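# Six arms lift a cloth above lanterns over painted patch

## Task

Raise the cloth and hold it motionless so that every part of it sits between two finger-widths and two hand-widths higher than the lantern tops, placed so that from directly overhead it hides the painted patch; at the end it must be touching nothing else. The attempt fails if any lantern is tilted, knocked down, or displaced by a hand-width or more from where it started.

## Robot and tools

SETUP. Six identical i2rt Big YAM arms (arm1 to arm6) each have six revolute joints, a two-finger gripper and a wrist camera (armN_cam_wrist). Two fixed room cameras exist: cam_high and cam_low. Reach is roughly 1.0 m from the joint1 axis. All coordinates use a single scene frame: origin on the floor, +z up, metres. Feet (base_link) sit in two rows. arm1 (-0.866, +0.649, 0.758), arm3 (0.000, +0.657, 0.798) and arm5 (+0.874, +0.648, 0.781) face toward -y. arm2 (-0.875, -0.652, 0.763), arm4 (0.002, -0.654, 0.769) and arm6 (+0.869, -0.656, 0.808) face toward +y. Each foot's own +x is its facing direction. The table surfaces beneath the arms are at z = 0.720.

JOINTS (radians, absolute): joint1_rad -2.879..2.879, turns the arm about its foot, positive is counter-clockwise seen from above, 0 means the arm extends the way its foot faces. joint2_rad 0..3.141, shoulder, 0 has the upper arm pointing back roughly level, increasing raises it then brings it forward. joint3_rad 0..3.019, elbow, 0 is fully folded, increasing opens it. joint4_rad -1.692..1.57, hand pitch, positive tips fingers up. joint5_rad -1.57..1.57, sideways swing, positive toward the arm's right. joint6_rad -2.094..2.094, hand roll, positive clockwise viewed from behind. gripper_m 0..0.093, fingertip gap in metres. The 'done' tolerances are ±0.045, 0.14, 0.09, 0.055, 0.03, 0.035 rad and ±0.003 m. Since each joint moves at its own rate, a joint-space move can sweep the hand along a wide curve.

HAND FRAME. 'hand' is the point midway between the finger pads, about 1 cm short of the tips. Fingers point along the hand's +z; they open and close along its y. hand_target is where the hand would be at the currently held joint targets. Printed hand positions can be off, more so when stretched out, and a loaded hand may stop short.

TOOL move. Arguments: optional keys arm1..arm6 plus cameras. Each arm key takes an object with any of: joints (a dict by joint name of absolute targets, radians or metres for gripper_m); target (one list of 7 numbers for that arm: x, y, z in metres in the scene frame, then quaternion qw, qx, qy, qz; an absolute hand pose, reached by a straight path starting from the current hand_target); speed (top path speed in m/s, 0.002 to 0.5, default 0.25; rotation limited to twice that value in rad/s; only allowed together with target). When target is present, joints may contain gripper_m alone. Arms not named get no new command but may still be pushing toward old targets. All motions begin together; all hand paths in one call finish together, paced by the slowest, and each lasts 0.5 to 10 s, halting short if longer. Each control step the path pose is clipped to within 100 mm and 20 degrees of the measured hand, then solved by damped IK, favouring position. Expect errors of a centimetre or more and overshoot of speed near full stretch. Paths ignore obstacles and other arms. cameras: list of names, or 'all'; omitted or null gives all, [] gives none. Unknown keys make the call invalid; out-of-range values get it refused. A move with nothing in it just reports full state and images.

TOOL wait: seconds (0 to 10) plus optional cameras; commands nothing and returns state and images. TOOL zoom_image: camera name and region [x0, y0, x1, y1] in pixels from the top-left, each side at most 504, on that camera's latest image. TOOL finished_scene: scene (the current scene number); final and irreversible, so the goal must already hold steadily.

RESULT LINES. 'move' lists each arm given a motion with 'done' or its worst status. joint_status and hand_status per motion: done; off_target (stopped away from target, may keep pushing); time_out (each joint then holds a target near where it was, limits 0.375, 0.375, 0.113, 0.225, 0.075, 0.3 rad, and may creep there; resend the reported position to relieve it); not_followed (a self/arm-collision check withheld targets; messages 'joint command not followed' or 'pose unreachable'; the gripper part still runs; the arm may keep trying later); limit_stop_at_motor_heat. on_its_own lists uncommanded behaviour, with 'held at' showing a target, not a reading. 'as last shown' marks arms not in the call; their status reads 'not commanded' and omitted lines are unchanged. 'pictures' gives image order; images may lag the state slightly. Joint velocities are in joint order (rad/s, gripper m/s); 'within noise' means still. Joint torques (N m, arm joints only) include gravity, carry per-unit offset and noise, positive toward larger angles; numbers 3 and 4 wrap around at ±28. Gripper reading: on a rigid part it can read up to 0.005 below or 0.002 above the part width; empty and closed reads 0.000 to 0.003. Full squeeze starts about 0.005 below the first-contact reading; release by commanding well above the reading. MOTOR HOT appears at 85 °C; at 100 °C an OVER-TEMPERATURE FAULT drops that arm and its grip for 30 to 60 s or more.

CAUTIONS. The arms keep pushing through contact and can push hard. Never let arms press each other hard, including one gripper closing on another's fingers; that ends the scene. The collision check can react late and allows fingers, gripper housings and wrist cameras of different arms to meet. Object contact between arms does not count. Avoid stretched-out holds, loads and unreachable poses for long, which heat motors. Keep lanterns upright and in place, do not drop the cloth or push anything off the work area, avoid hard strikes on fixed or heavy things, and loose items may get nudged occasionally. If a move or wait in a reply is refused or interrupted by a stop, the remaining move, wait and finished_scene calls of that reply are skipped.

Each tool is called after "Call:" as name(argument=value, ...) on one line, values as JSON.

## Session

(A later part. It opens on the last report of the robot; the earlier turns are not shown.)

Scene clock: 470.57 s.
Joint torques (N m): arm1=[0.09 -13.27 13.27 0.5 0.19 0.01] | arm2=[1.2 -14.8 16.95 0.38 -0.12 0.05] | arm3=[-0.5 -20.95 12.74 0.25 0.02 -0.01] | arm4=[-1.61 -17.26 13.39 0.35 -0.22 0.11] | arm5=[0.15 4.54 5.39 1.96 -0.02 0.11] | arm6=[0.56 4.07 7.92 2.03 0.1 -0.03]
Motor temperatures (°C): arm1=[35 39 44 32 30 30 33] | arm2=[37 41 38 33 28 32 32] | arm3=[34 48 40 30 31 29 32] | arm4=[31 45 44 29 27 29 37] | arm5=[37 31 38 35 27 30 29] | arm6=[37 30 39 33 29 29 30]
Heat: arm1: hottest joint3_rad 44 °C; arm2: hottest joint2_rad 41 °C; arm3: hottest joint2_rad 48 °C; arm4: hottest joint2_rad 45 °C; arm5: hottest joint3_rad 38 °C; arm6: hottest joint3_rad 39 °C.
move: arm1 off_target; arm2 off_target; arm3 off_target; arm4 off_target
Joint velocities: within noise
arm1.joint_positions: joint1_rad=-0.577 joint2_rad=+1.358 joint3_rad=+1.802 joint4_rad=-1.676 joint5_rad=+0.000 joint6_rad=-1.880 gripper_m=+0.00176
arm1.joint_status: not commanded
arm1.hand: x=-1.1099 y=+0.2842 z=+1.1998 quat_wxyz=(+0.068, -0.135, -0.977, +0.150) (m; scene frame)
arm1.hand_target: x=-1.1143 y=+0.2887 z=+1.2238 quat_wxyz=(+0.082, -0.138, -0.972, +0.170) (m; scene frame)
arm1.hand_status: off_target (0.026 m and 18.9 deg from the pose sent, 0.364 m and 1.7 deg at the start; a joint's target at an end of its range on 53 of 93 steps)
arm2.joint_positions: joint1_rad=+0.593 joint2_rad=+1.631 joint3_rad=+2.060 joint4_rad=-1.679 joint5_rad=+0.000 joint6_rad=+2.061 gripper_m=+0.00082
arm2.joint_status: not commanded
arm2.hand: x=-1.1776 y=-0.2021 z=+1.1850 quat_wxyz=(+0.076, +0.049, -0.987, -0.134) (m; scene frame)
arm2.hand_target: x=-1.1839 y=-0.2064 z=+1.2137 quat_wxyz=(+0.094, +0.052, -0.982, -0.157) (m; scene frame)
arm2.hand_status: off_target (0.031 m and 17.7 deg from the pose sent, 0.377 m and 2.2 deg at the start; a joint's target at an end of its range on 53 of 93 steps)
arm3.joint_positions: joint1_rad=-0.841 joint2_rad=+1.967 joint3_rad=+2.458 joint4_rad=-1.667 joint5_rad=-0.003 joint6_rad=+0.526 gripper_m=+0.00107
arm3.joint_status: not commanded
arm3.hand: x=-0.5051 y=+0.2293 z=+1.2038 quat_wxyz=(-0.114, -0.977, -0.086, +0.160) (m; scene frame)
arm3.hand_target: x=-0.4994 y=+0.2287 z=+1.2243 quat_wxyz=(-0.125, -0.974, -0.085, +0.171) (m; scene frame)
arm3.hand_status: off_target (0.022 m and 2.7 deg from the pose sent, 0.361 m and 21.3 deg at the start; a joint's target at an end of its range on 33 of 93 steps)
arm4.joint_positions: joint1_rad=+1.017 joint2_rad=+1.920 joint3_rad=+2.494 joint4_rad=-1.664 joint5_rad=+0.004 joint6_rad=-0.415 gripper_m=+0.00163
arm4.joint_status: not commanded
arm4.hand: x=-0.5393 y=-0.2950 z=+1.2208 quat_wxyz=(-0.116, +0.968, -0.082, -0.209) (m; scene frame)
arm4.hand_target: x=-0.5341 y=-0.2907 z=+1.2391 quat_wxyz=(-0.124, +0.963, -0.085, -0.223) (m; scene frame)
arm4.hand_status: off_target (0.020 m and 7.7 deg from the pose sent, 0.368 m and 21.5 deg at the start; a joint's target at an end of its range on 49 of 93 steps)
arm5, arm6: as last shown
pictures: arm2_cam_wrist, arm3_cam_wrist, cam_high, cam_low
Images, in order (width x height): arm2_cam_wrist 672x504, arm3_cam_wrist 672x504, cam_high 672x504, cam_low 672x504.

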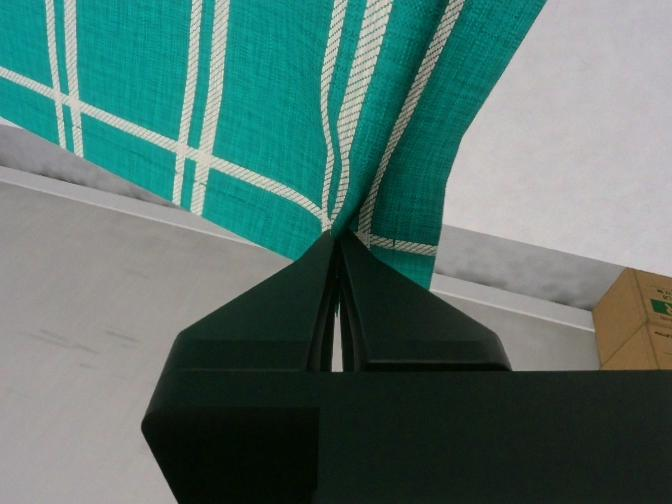

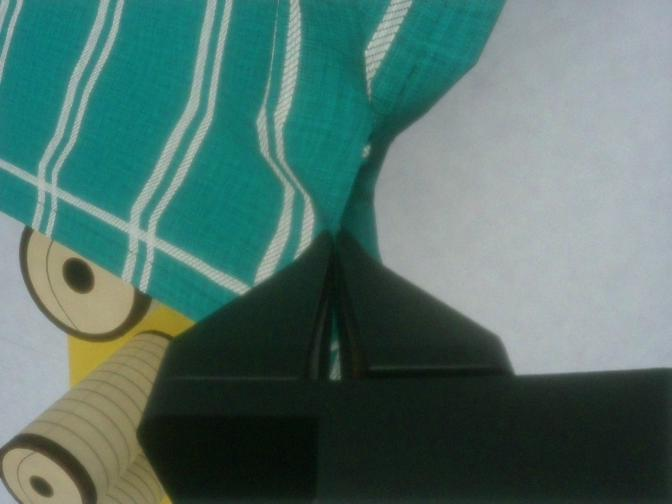

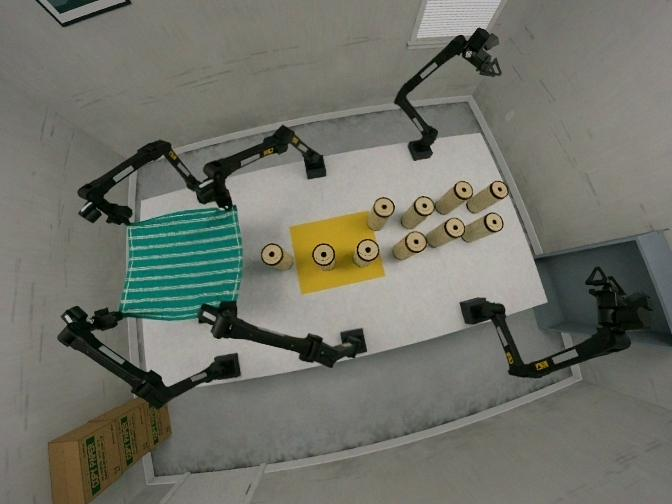

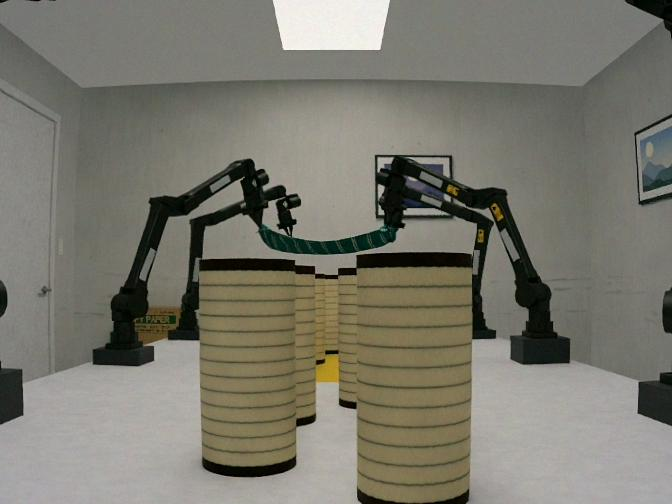

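Call:
move(arm1={"target":[-0.285,0.247,1.229,0.212,0.068,0.967,-0.1265],"speed":0.13}, arm2={"target":[-0.285,-0.262,1.214,0.216,-0.084,0.965,0.120],"speed":0.13}, arm3={"target":[0.340,0.247,1.230,0.107,0.981,0.147,0.064],"speed":0.13}, arm4={"target":[0.340,-0.275,1.242,-0.1045,0.982,-0.138,0.068],"speed":0.13})

Scene clock: 507.57 s.
Joint torques (N m): arm1=[1.67 -21.89 12.53 0.91 0.03 0.13] | arm2=[-0.32 -19.6 16.24 0.65 -0.04 -0.15] | arm3=[0.85 -12.81 12.89 0.17 -0.18 -0.05] | arm4=[-1.79 -11.63 13.57 0.1 -0.02 0.05] | arm5=[0.21 4.6 5.39 1.98 -0.01 0.12] | arm6=[0.38 4.19 7.97 2.02 0.11 -0.03]
Motor temperatures (°C): arm1=[35 39 46 32 30 30 33] | arm2=[37 40 44 33 28 32 32] | arm3=[34 45 42 30 31 29 32] | arm4=[31 42 46 29 27 29 38] | arm5=[37 31 38 35 27 30 29] | arm6=[37 30 39 33 29 29 30]
Heat: arm1: hottest joint3_rad 46 °C; arm2: hottest joint3_rad 44 °C; arm3: hottest joint2_rad 45 °C; arm4: hottest joint3_rad 46 °C; arm5: hottest joint3_rad 38 °C; arm6: hottest joint3_rad 39 °C.
move: arm1 off_target; arm2 off_target; arm3 off_target; arm4 off_target
Joint velocities: within noise
arm1.joint_positions: joint1_rad=+0.972 joint2_rad=+2.114 joint3_rad=+2.801 joint4_rad=-1.676 joint5_rad=+0.015 joint6_rad=-0.473 gripper_m=+0.00174
arm1.joint_status: not commanded
arm1.hand: x=-0.2899 y=+0.2431 z=+1.2172 quat_wxyz=(-0.247, -0.066, -0.955, +0.151) (m; scene frame)
arm1.hand_target: x=-0.2860 y=+0.2476 z=+1.2281 quat_wxyz=(-0.260, -0.067, -0.951, +0.155) (m; scene frame)
arm1.hand_status: off_target (0.013 m and 5.1 deg from the pose sent, 0.826 m and 33.2 deg at the start; a joint's target at an end of its range on 237 of 238 steps)
arm2.joint_positions: joint1_rad=-0.986 joint2_rad=+2.117 joint3_rad=+2.745 joint4_rad=-1.676 joint5_rad=-0.019 joint6_rad=+0.422 gripper_m=+0.00081
arm2.joint_status: not commanded
arm2.hand: x=-0.2878 y=-0.2594 z=+1.1962 quat_wxyz=(-0.228, +0.080, -0.962, -0.129) (m; scene frame)
arm2.hand_target: x=-0.2861 y=-0.2627 z=+1.2128 quat_wxyz=(-0.244, +0.083, -0.957, -0.135) (m; scene frame)
arm2.hand_status: off_target (0.018 m and 1.8 deg from the pose sent, 0.895 m and 34.0 deg at the start; a joint's target at an end of its range on 160 of 238 steps)
arm3.joint_positions: joint1_rad=+0.700 joint2_rad=+1.598 joint3_rad=+2.007 joint4_rad=-1.674 joint5_rad=+0.008 joint6_rad=+1.957 gripper_m=+0.00107
arm3.joint_status: not commanded
arm3.hand: x=+0.3268 y=+0.2456 z=+1.2202 quat_wxyz=(-0.134, -0.978, -0.141, -0.072) (m; scene frame)
arm3.hand_target: x=+0.3396 y=+0.2475 z=+1.2293 quat_wxyz=(-0.137, -0.976, -0.147, -0.082) (m; scene frame)
arm3.hand_status: off_target (0.016 m and 3.3 deg from the pose sent, 0.846 m and 26.7 deg at the start; a joint's target at an end of its range on 161 of 238 steps)
arm4.joint_positions: joint1_rad=-0.682 joint2_rad=+1.523 joint3_rad=+1.999 joint4_rad=-1.664 joint5_rad=-0.006 joint6_rad=-2.004 gripper_m=+0.00163
arm4.joint_status: not commanded
arm4.hand: x=+0.3317 y=-0.2724 z=+1.2254 quat_wxyz=(-0.162, +0.972, -0.136, +0.099) (m; scene frame)
arm4.hand_target: x=+0.3394 y=-0.2756 z=+1.2411 quat_wxyz=(-0.170, +0.970, -0.137, +0.111) (m; scene frame)
arm4.hand_status: off_target (0.019 m and 7.6 deg from the pose sent, 0.880 m and 32.6 deg at the start; a joint's target at an end of its range on 194 of 238 steps)
arm5.joint_positions: joint1_rad=+0.761 joint2_rad=+0.532 joint3_rad=+1.601 joint4_rad=-1.251 joint5_rad=-0.003 joint6_rad=-0.638 gripper_m=+0.09396
arm5.joint_status: not commanded
arm5.hand: x=+0.9890 y=+0.5438 z=+1.4526 quat_wxyz=(-0.490, -0.044, -0.766, +0.414) (m; scene frame)
arm5.hand_target: x=+0.9860 y=+0.5467 z=+1.4602 quat_wxyz=(-0.496, -0.044, -0.760, +0.419) (m; scene frame)
arm5.hand_status: not commanded
arm6.joint_positions: joint1_rad=-0.362 joint2_rad=+0.585 joint3_rad=+1.585 joint4_rad=-1.155 joint5_rad=+0.213 joint6_rad=+0.229 gripper_m=+0.09396
arm6.joint_status: not commanded
arm6.hand: x=+0.9743 y=-0.4894 z=+1.4874 quat_wxyz=(-0.539, +0.292, -0.702, -0.363) (m; scene frame)
arm6.hand_target: x=+0.9724 y=-0.4942 z=+1.4948 quat_wxyz=(-0.544, +0.289, -0.696, -0.368) (m; scene frame)
arm6.hand_status: not commanded
pictures: arm1_cam_wrist, arm2_cam_wrist, arm3_cam_wrist, arm4_cam_wrist, arm5_cam_wrist, arm6_cam_wrist, cam_high, cam_low
Images, in order (width x height): arm1_cam_wrist 672x504, arm2_cam_wrist 672x504, arm3_cam_wrist 672x504, arm4_cam_wrist 672x504, arm5_cam_wrist 672x504, arm6_cam_wrist 672x504, cam_high 672x504, cam_low 672x504.

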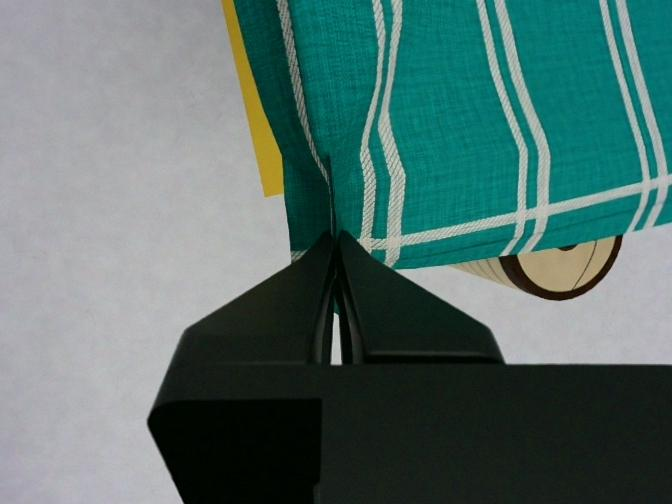

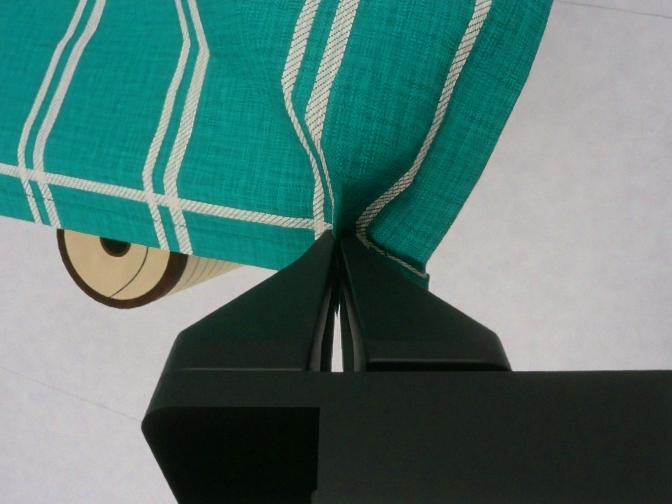

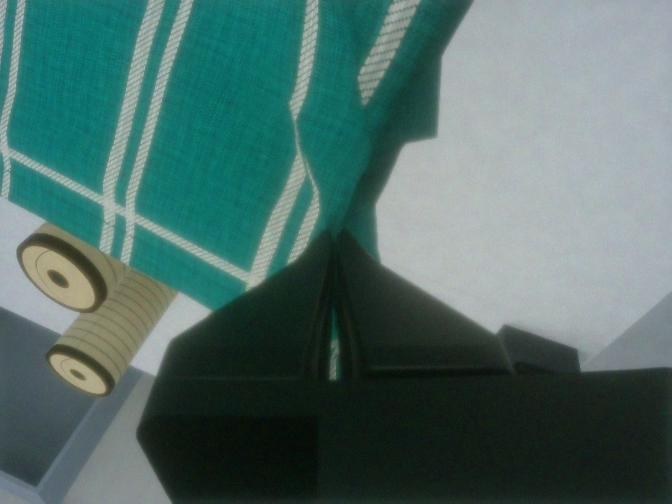

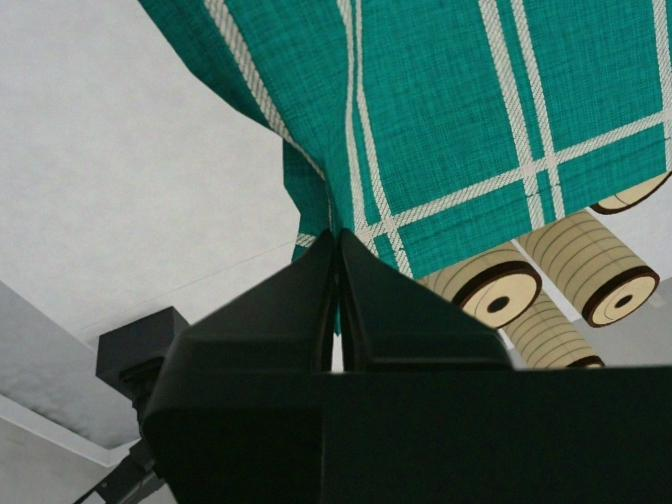

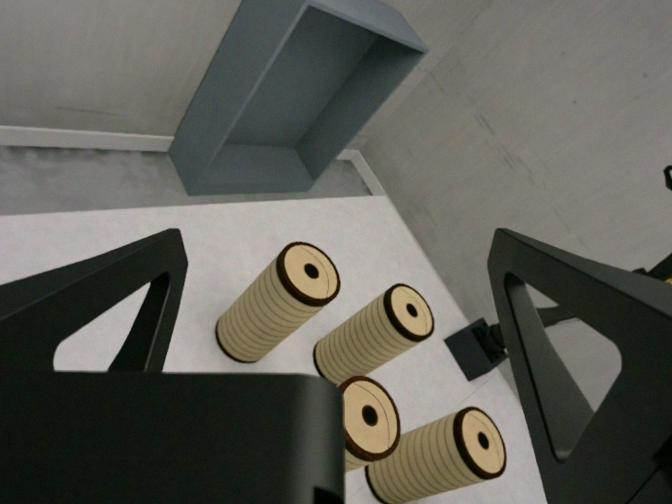

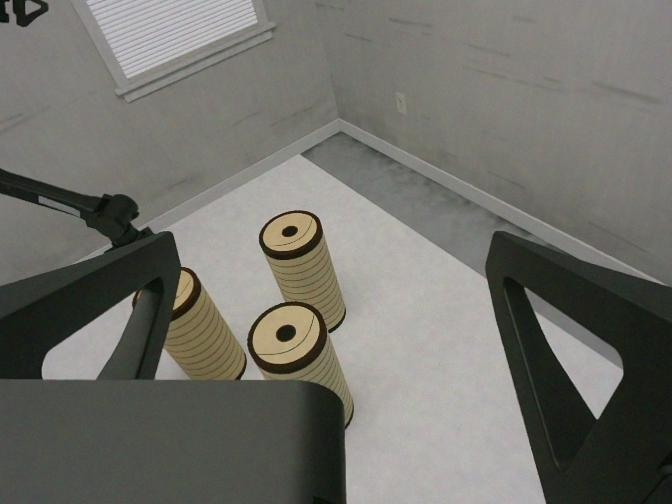

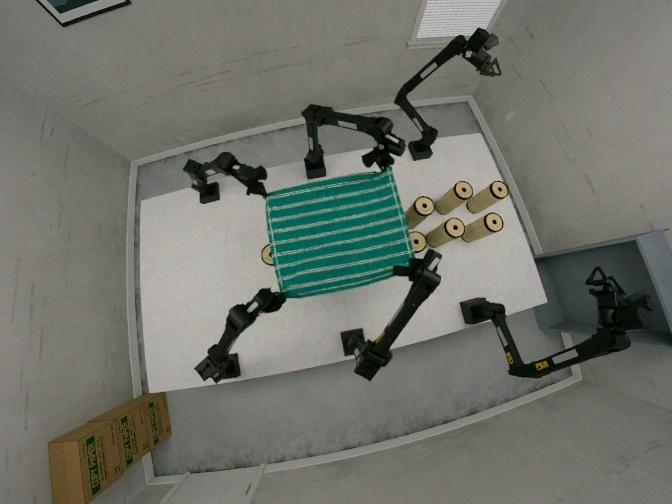

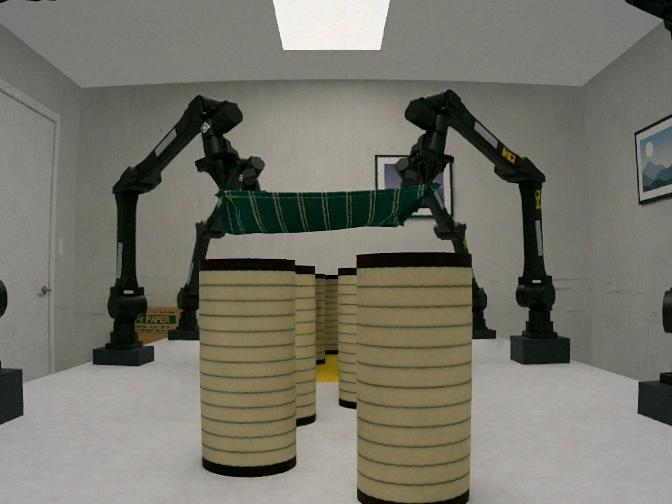

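Call:
move(arm1={"target":[-0.295,0.276,1.166,0.212,0.068,0.967,-0.1265],"speed":0.08}, arm2={"target":[-0.295,-0.276,1.157,0.216,-0.084,0.965,0.120],"speed":0.08}, arm3={"target":[0.350,0.276,1.168,0.107,0.981,0.147,0.064],"speed":0.08}, arm4={"target":[0.346,-0.276,1.183,-0.1045,0.982,-0.138,0.068],"speed":0.08}, cameras=["arm1_cam_wrist","arm4_cam_wrist","cam_high","cam_low"])

Call:
zoom_image(camera="cam_high", region=[230, 140, 460, 320])

Call:
zoom_image(camera="cam_low", region=[170, 150, 490, 310])

Scene clock: 588.87 s.
Joint torques (N m): arm1=[3.02 -25.88 9.58 0.8 0.04 0.16] | arm2=[-1.08 -23.12 11.12 1.11 0.25 -0.14] | arm3=[2.32 -15.03 8.95 1.32 -0.37 -0.07] | arm4=[-2.73 -12.28 8.68 -0.03 0.01 0.06] | arm5=[0.21 4.66 5.38 1.99 -0.01 0.12] | arm6=[0.5 4.07 7.92 2 0.09 -0.02]
Motor temperatures (°C): arm1=[34 43 49 31 30 30 33] | arm2=[36 40 46 33 28 32 32] | arm3=[33 42 48 30 31 29 33] | arm4=[30 39 46 29 27 29 39] | arm5=[36 31 38 34 27 29 29] | arm6=[37 30 39 32 29 28 29]
Heat: arm1: hottest joint3_rad 49 °C; arm2: hottest joint3_rad 46 °C; arm3: hottest joint3_rad 48 °C; arm4: hottest joint3_rad 46 °C; arm5: hottest joint3_rad 38 °C; arm6: hottest joint3_rad 39 °C.
move: arm1 off_target; arm2 off_target; arm3 off_target; arm4 off_target
Joint velocities: within noise
arm1.joint_positions: joint1_rad=+0.987 joint2_rad=+1.979 joint3_rad=+2.378 joint4_rad=-1.511 joint5_rad=+0.028 joint6_rad=-0.446 gripper_m=+0.00174
arm1.joint_status: not commanded
arm1.hand: x=-0.2935 y=+0.2564 z=+1.1400 quat_wxyz=(-0.196, -0.074, -0.970, +0.122) (m; scene frame)
arm1.hand_target: x=-0.2953 y=+0.2755 z=+1.1654 quat_wxyz=(-0.212, -0.068, -0.967, +0.126) (m; scene frame)
arm1.hand_status: off_target (0.033 m and 2.1 deg from the pose sent, 0.061 m and 5.1 deg at the start)
arm2.joint_positions: joint1_rad=-0.986 joint2_rad=+1.989 joint3_rad=+2.367 joint4_rad=-1.487 joint5_rad=-0.030 joint6_rad=+0.411 gripper_m=+0.00081
arm2.joint_status: not commanded
arm2.hand: x=-0.2933 y=-0.2614 z=+1.1358 quat_wxyz=(-0.200, +0.086, -0.969, -0.119) (m; scene frame)
arm2.hand_target: x=-0.2951 y=-0.2758 z=+1.1567 quat_wxyz=(-0.216, +0.084, -0.965, -0.120) (m; scene frame)
arm2.hand_status: off_target (0.026 m and 1.9 deg from the pose sent, 0.043 m and 1.8 deg at the start)
arm3.joint_positions: joint1_rad=+0.735 joint2_rad=+1.575 joint3_rad=+1.833 joint4_rad=-1.605 joint5_rad=+0.026 joint6_rad=+2.011 gripper_m=+0.00106
arm3.joint_status: not commanded
arm3.hand: x=+0.3323 y=+0.2623 z=+1.1627 quat_wxyz=(-0.101, -0.985, -0.131, -0.049) (m; scene frame)
arm3.hand_target: x=+0.3493 y=+0.2761 z=+1.1681 quat_wxyz=(-0.107, -0.981, -0.147, -0.064) (m; scene frame)
arm3.hand_status: off_target (0.023 m and 2.6 deg from the pose sent, 0.065 m and 3.3 deg at the start)
arm4.joint_positions: joint1_rad=-0.682 joint2_rad=+1.559 joint3_rad=+1.959 joint4_rad=-1.664 joint5_rad=-0.009 joint6_rad=-2.017 gripper_m=+0.00163
arm4.joint_status: not commanded
arm4.hand: x=+0.3369 y=-0.2658 z=+1.1903 quat_wxyz=(-0.130, +0.980, -0.130, +0.079) (m; scene frame)
arm4.hand_target: x=+0.3458 y=-0.2761 z=+1.1826 quat_wxyz=(-0.116, +0.981, -0.138, +0.075) (m; scene frame)
arm4.hand_status: off_target (0.016 m and 3.3 deg from the pose sent, 0.045 m and 7.5 deg at the start; a joint's target at an end of its range on 49 of 51 steps)
arm5, arm6: as last shown
pictures: arm1_cam_wrist, arm4_cam_wrist, cam_high, cam_low
Images, in order (width x height): arm1_cam_wrist 672x504, arm4_cam_wrist 672x504, cam_high 672x504, cam_low 672x504.

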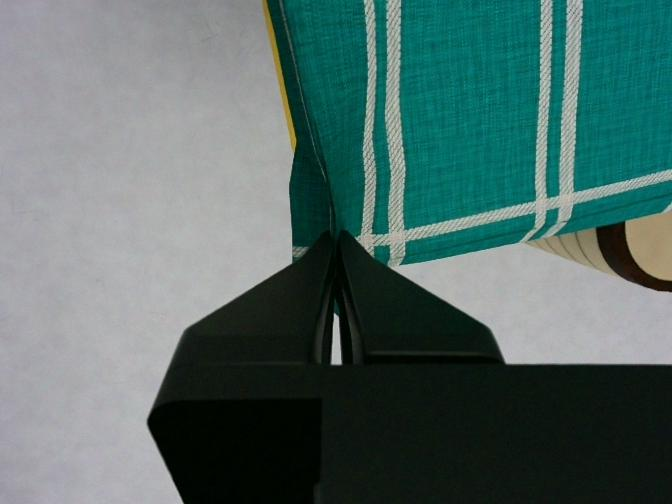

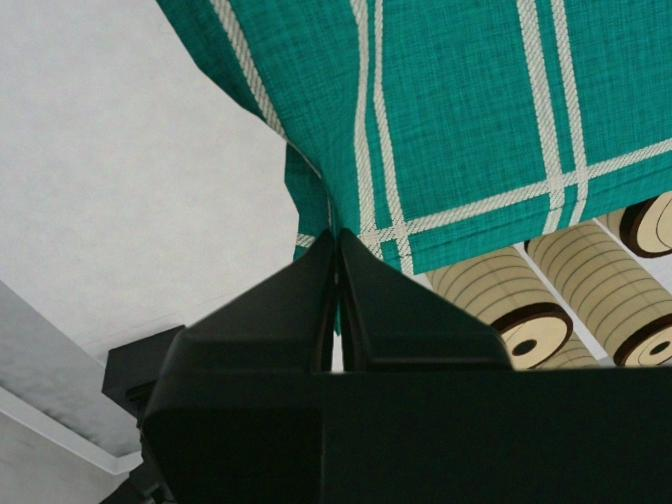

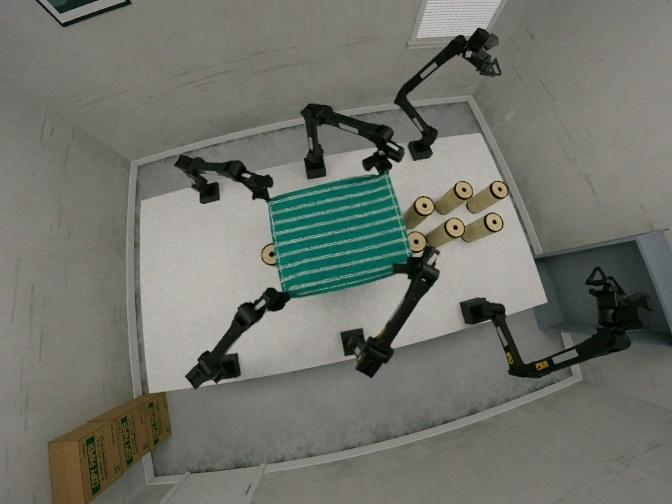

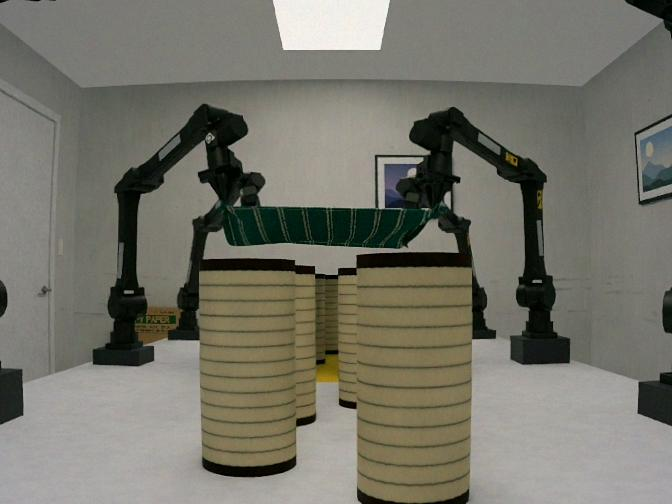

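Scaled by 2.191.

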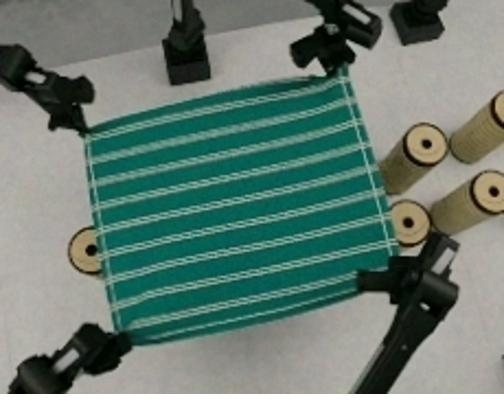

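Scaled by 1.575.

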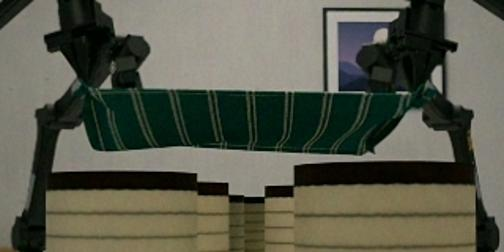

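Call:
move(arm1={"target":[-0.297,0.294,1.184,0.212,0.068,0.967,-0.1265],"speed":0.06}, arm2={"target":[-0.297,-0.286,1.170,0.216,-0.084,0.965,0.120],"speed":0.06}, arm3={"target":[0.352,0.282,1.170,0.107,0.981,0.147,0.064],"speed":0.06}, arm4={"target":[0.348,-0.297,1.166,-0.1045,0.982,-0.138,0.068],"speed":0.06}, cameras=["arm1_cam_wrist","arm2_cam_wrist","arm3_cam_wrist","arm4_cam_wrist","cam_high","cam_low"])

Call:
zoom_image(camera="cam_high", region=[230, 140, 460, 320])

Call:
zoom_image(camera="cam_low", region=[170, 150, 490, 310])

Scene clock: 615.77 s.
Joint torques (N m): arm1=[3.43 -25.64 12.04 -0.12 -0.11 0.13] | arm2=[-2.08 -23.36 13.45 0.18 0.39 -0.13] | arm3=[2.84 -16.15 8.72 0.9 -0.56 -0.08] | arm4=[-3.66 -14.04 8.46 0.27 0.26 0.1] | arm5=[0.26 4.6 5.42 1.98 -0.01 0.11] | arm6=[0.67 4.13 7.95 2.06 0.11 -0.02]
Motor temperatures (°C): arm1=[34 43 48 31 30 30 33] | arm2=[36 43 40 33 28 32 32] | arm3=[33 42 45 30 31 29 33] | arm4=[30 39 44 29 27 29 39] | arm5=[36 31 38 34 27 29 29] | arm6=[36 30 39 32 29 28 29]
Heat: arm1: hottest joint3_rad 48 °C; arm2: hottest joint2_rad 43 °C; arm3: hottest joint3_rad 45 °C; arm4: hottest joint3_rad 44 °C; arm5: hottest joint3_rad 38 °C; arm6: hottest joint3_rad 39 °C.
move: arm1 off_target; arm2 off_target; arm3 off_target; arm4 off_target
Joint velocities: within noise
arm1.joint_positions: joint1_rad=+1.002 joint2_rad=+1.967 joint3_rad=+2.378 joint4_rad=-1.528 joint5_rad=+0.043 joint6_rad=-0.425 gripper_m=+0.00173
arm1.joint_status: not commanded
arm1.hand: x=-0.2949 y=+0.2667 z=+1.1458 quat_wxyz=(-0.192, -0.078, -0.970, +0.124) (m; scene frame)
arm1.hand_target: x=-0.2978 y=+0.2933 z=+1.1828 quat_wxyz=(-0.212, -0.068, -0.967, +0.126) (m; scene frame)
arm1.hand_status: off_target (0.047 m and 2.7 deg from the pose sent, 0.058 m and 2.1 deg at the start)
arm2.joint_positions: joint1_rad=-0.986 joint2_rad=+1.983 joint3_rad=+2.367 joint4_rad=-1.491 joint5_rad=-0.040 joint6_rad=+0.401 gripper_m=+0.00081
arm2.joint_status: not commanded
arm2.hand: x=-0.2963 y=-0.2613 z=+1.1392 quat_wxyz=(-0.199, +0.093, -0.968, -0.122) (m; scene frame)
arm2.hand_target: x=-0.2974 y=-0.2854 z=+1.1692 quat_wxyz=(-0.216, +0.084, -0.965, -0.120) (m; scene frame)
arm2.hand_status: off_target (0.039 m and 2.3 deg from the pose sent, 0.042 m and 1.9 deg at the start)
arm3.joint_positions: joint1_rad=+0.739 joint2_rad=+1.571 joint3_rad=+1.833 joint4_rad=-1.600 joint5_rad=+0.035 joint6_rad=+2.023 gripper_m=+0.00105
arm3.joint_status: not commanded
arm3.hand: x=+0.3330 y=+0.2624 z=+1.1647 quat_wxyz=(-0.107, -0.985, -0.127, -0.048) (m; scene frame)
arm3.hand_target: x=+0.3510 y=+0.2820 z=+1.1701 quat_wxyz=(-0.107, -0.981, -0.147, -0.064) (m; scene frame)
arm3.hand_status: off_target (0.028 m and 3.0 deg from the pose sent, 0.029 m and 2.6 deg at the start)
arm4.joint_positions: joint1_rad=-0.703 joint2_rad=+1.544 joint3_rad=+1.880 joint4_rad=-1.655 joint5_rad=-0.024 joint6_rad=-2.050 gripper_m=+0.00162
arm4.joint_status: not commanded
arm4.hand: x=+0.3363 y=-0.2785 z=+1.1645 quat_wxyz=(-0.110, +0.984, -0.124, +0.060) (m; scene frame)
arm4.hand_target: x=+0.3473 y=-0.2967 z=+1.1661 quat_wxyz=(-0.104, +0.983, -0.138, +0.068) (m; scene frame)
arm4.hand_status: off_target (0.022 m and 1.9 deg from the pose sent, 0.041 m and 3.3 deg at the start)
arm5, arm6: as last shown
pictures: arm1_cam_wrist, arm2_cam_wrist, arm3_cam_wrist, arm4_cam_wrist, cam_high, cam_low
Images, in order (width x height): arm1_cam_wrist 672x504, arm2_cam_wrist 672x504, arm3_cam_wrist 672x504, arm4_cam_wrist 672x504, cam_high 672x504, cam_low 672x504.

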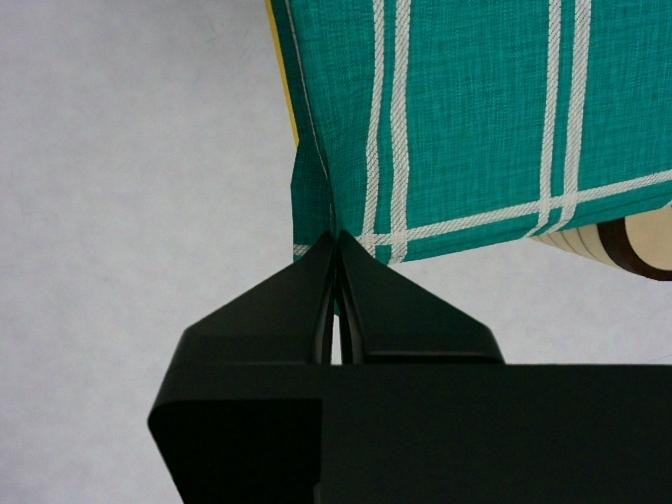

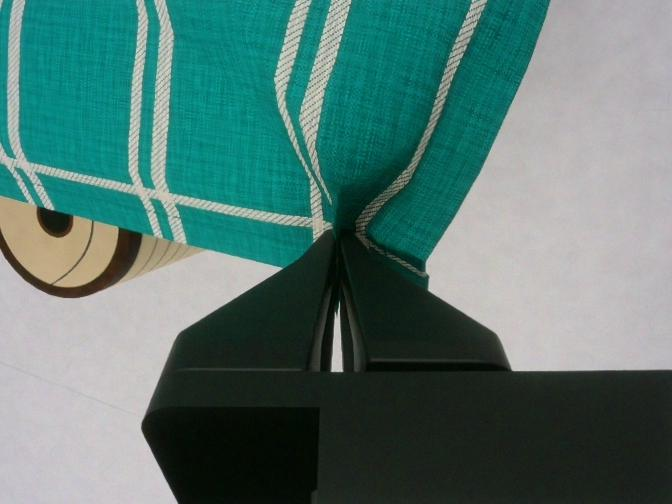

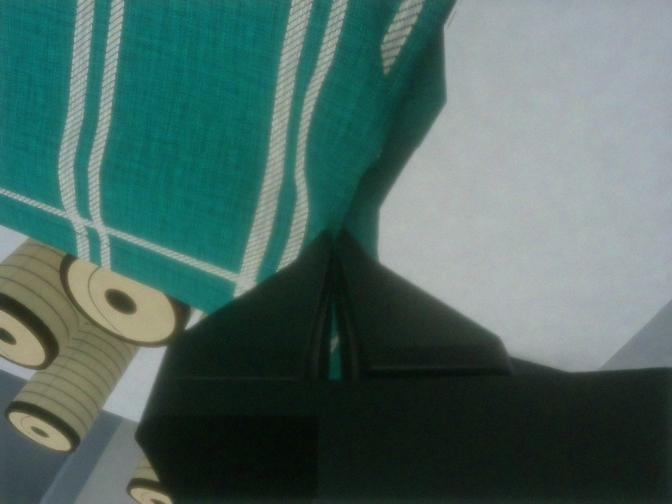

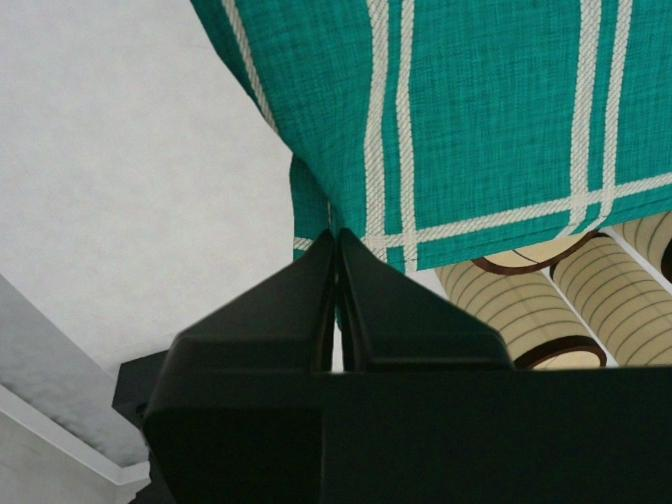

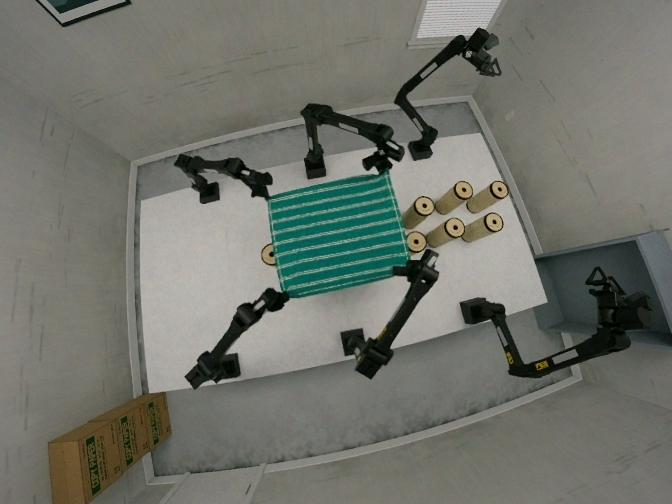

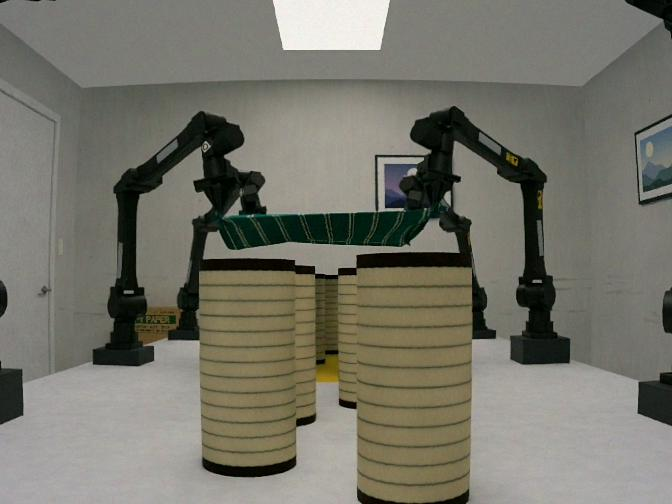

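Scaled by 2.191.

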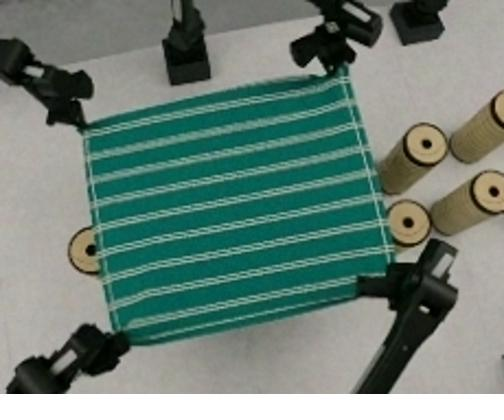

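Scaled by 1.575.

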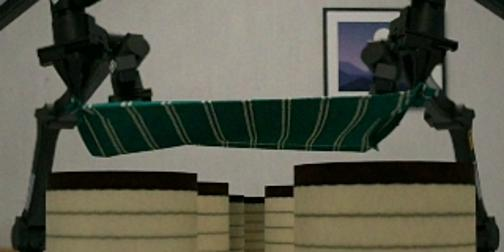

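Call:
finished_scene(scene=1)

The scene is finished: the task was done.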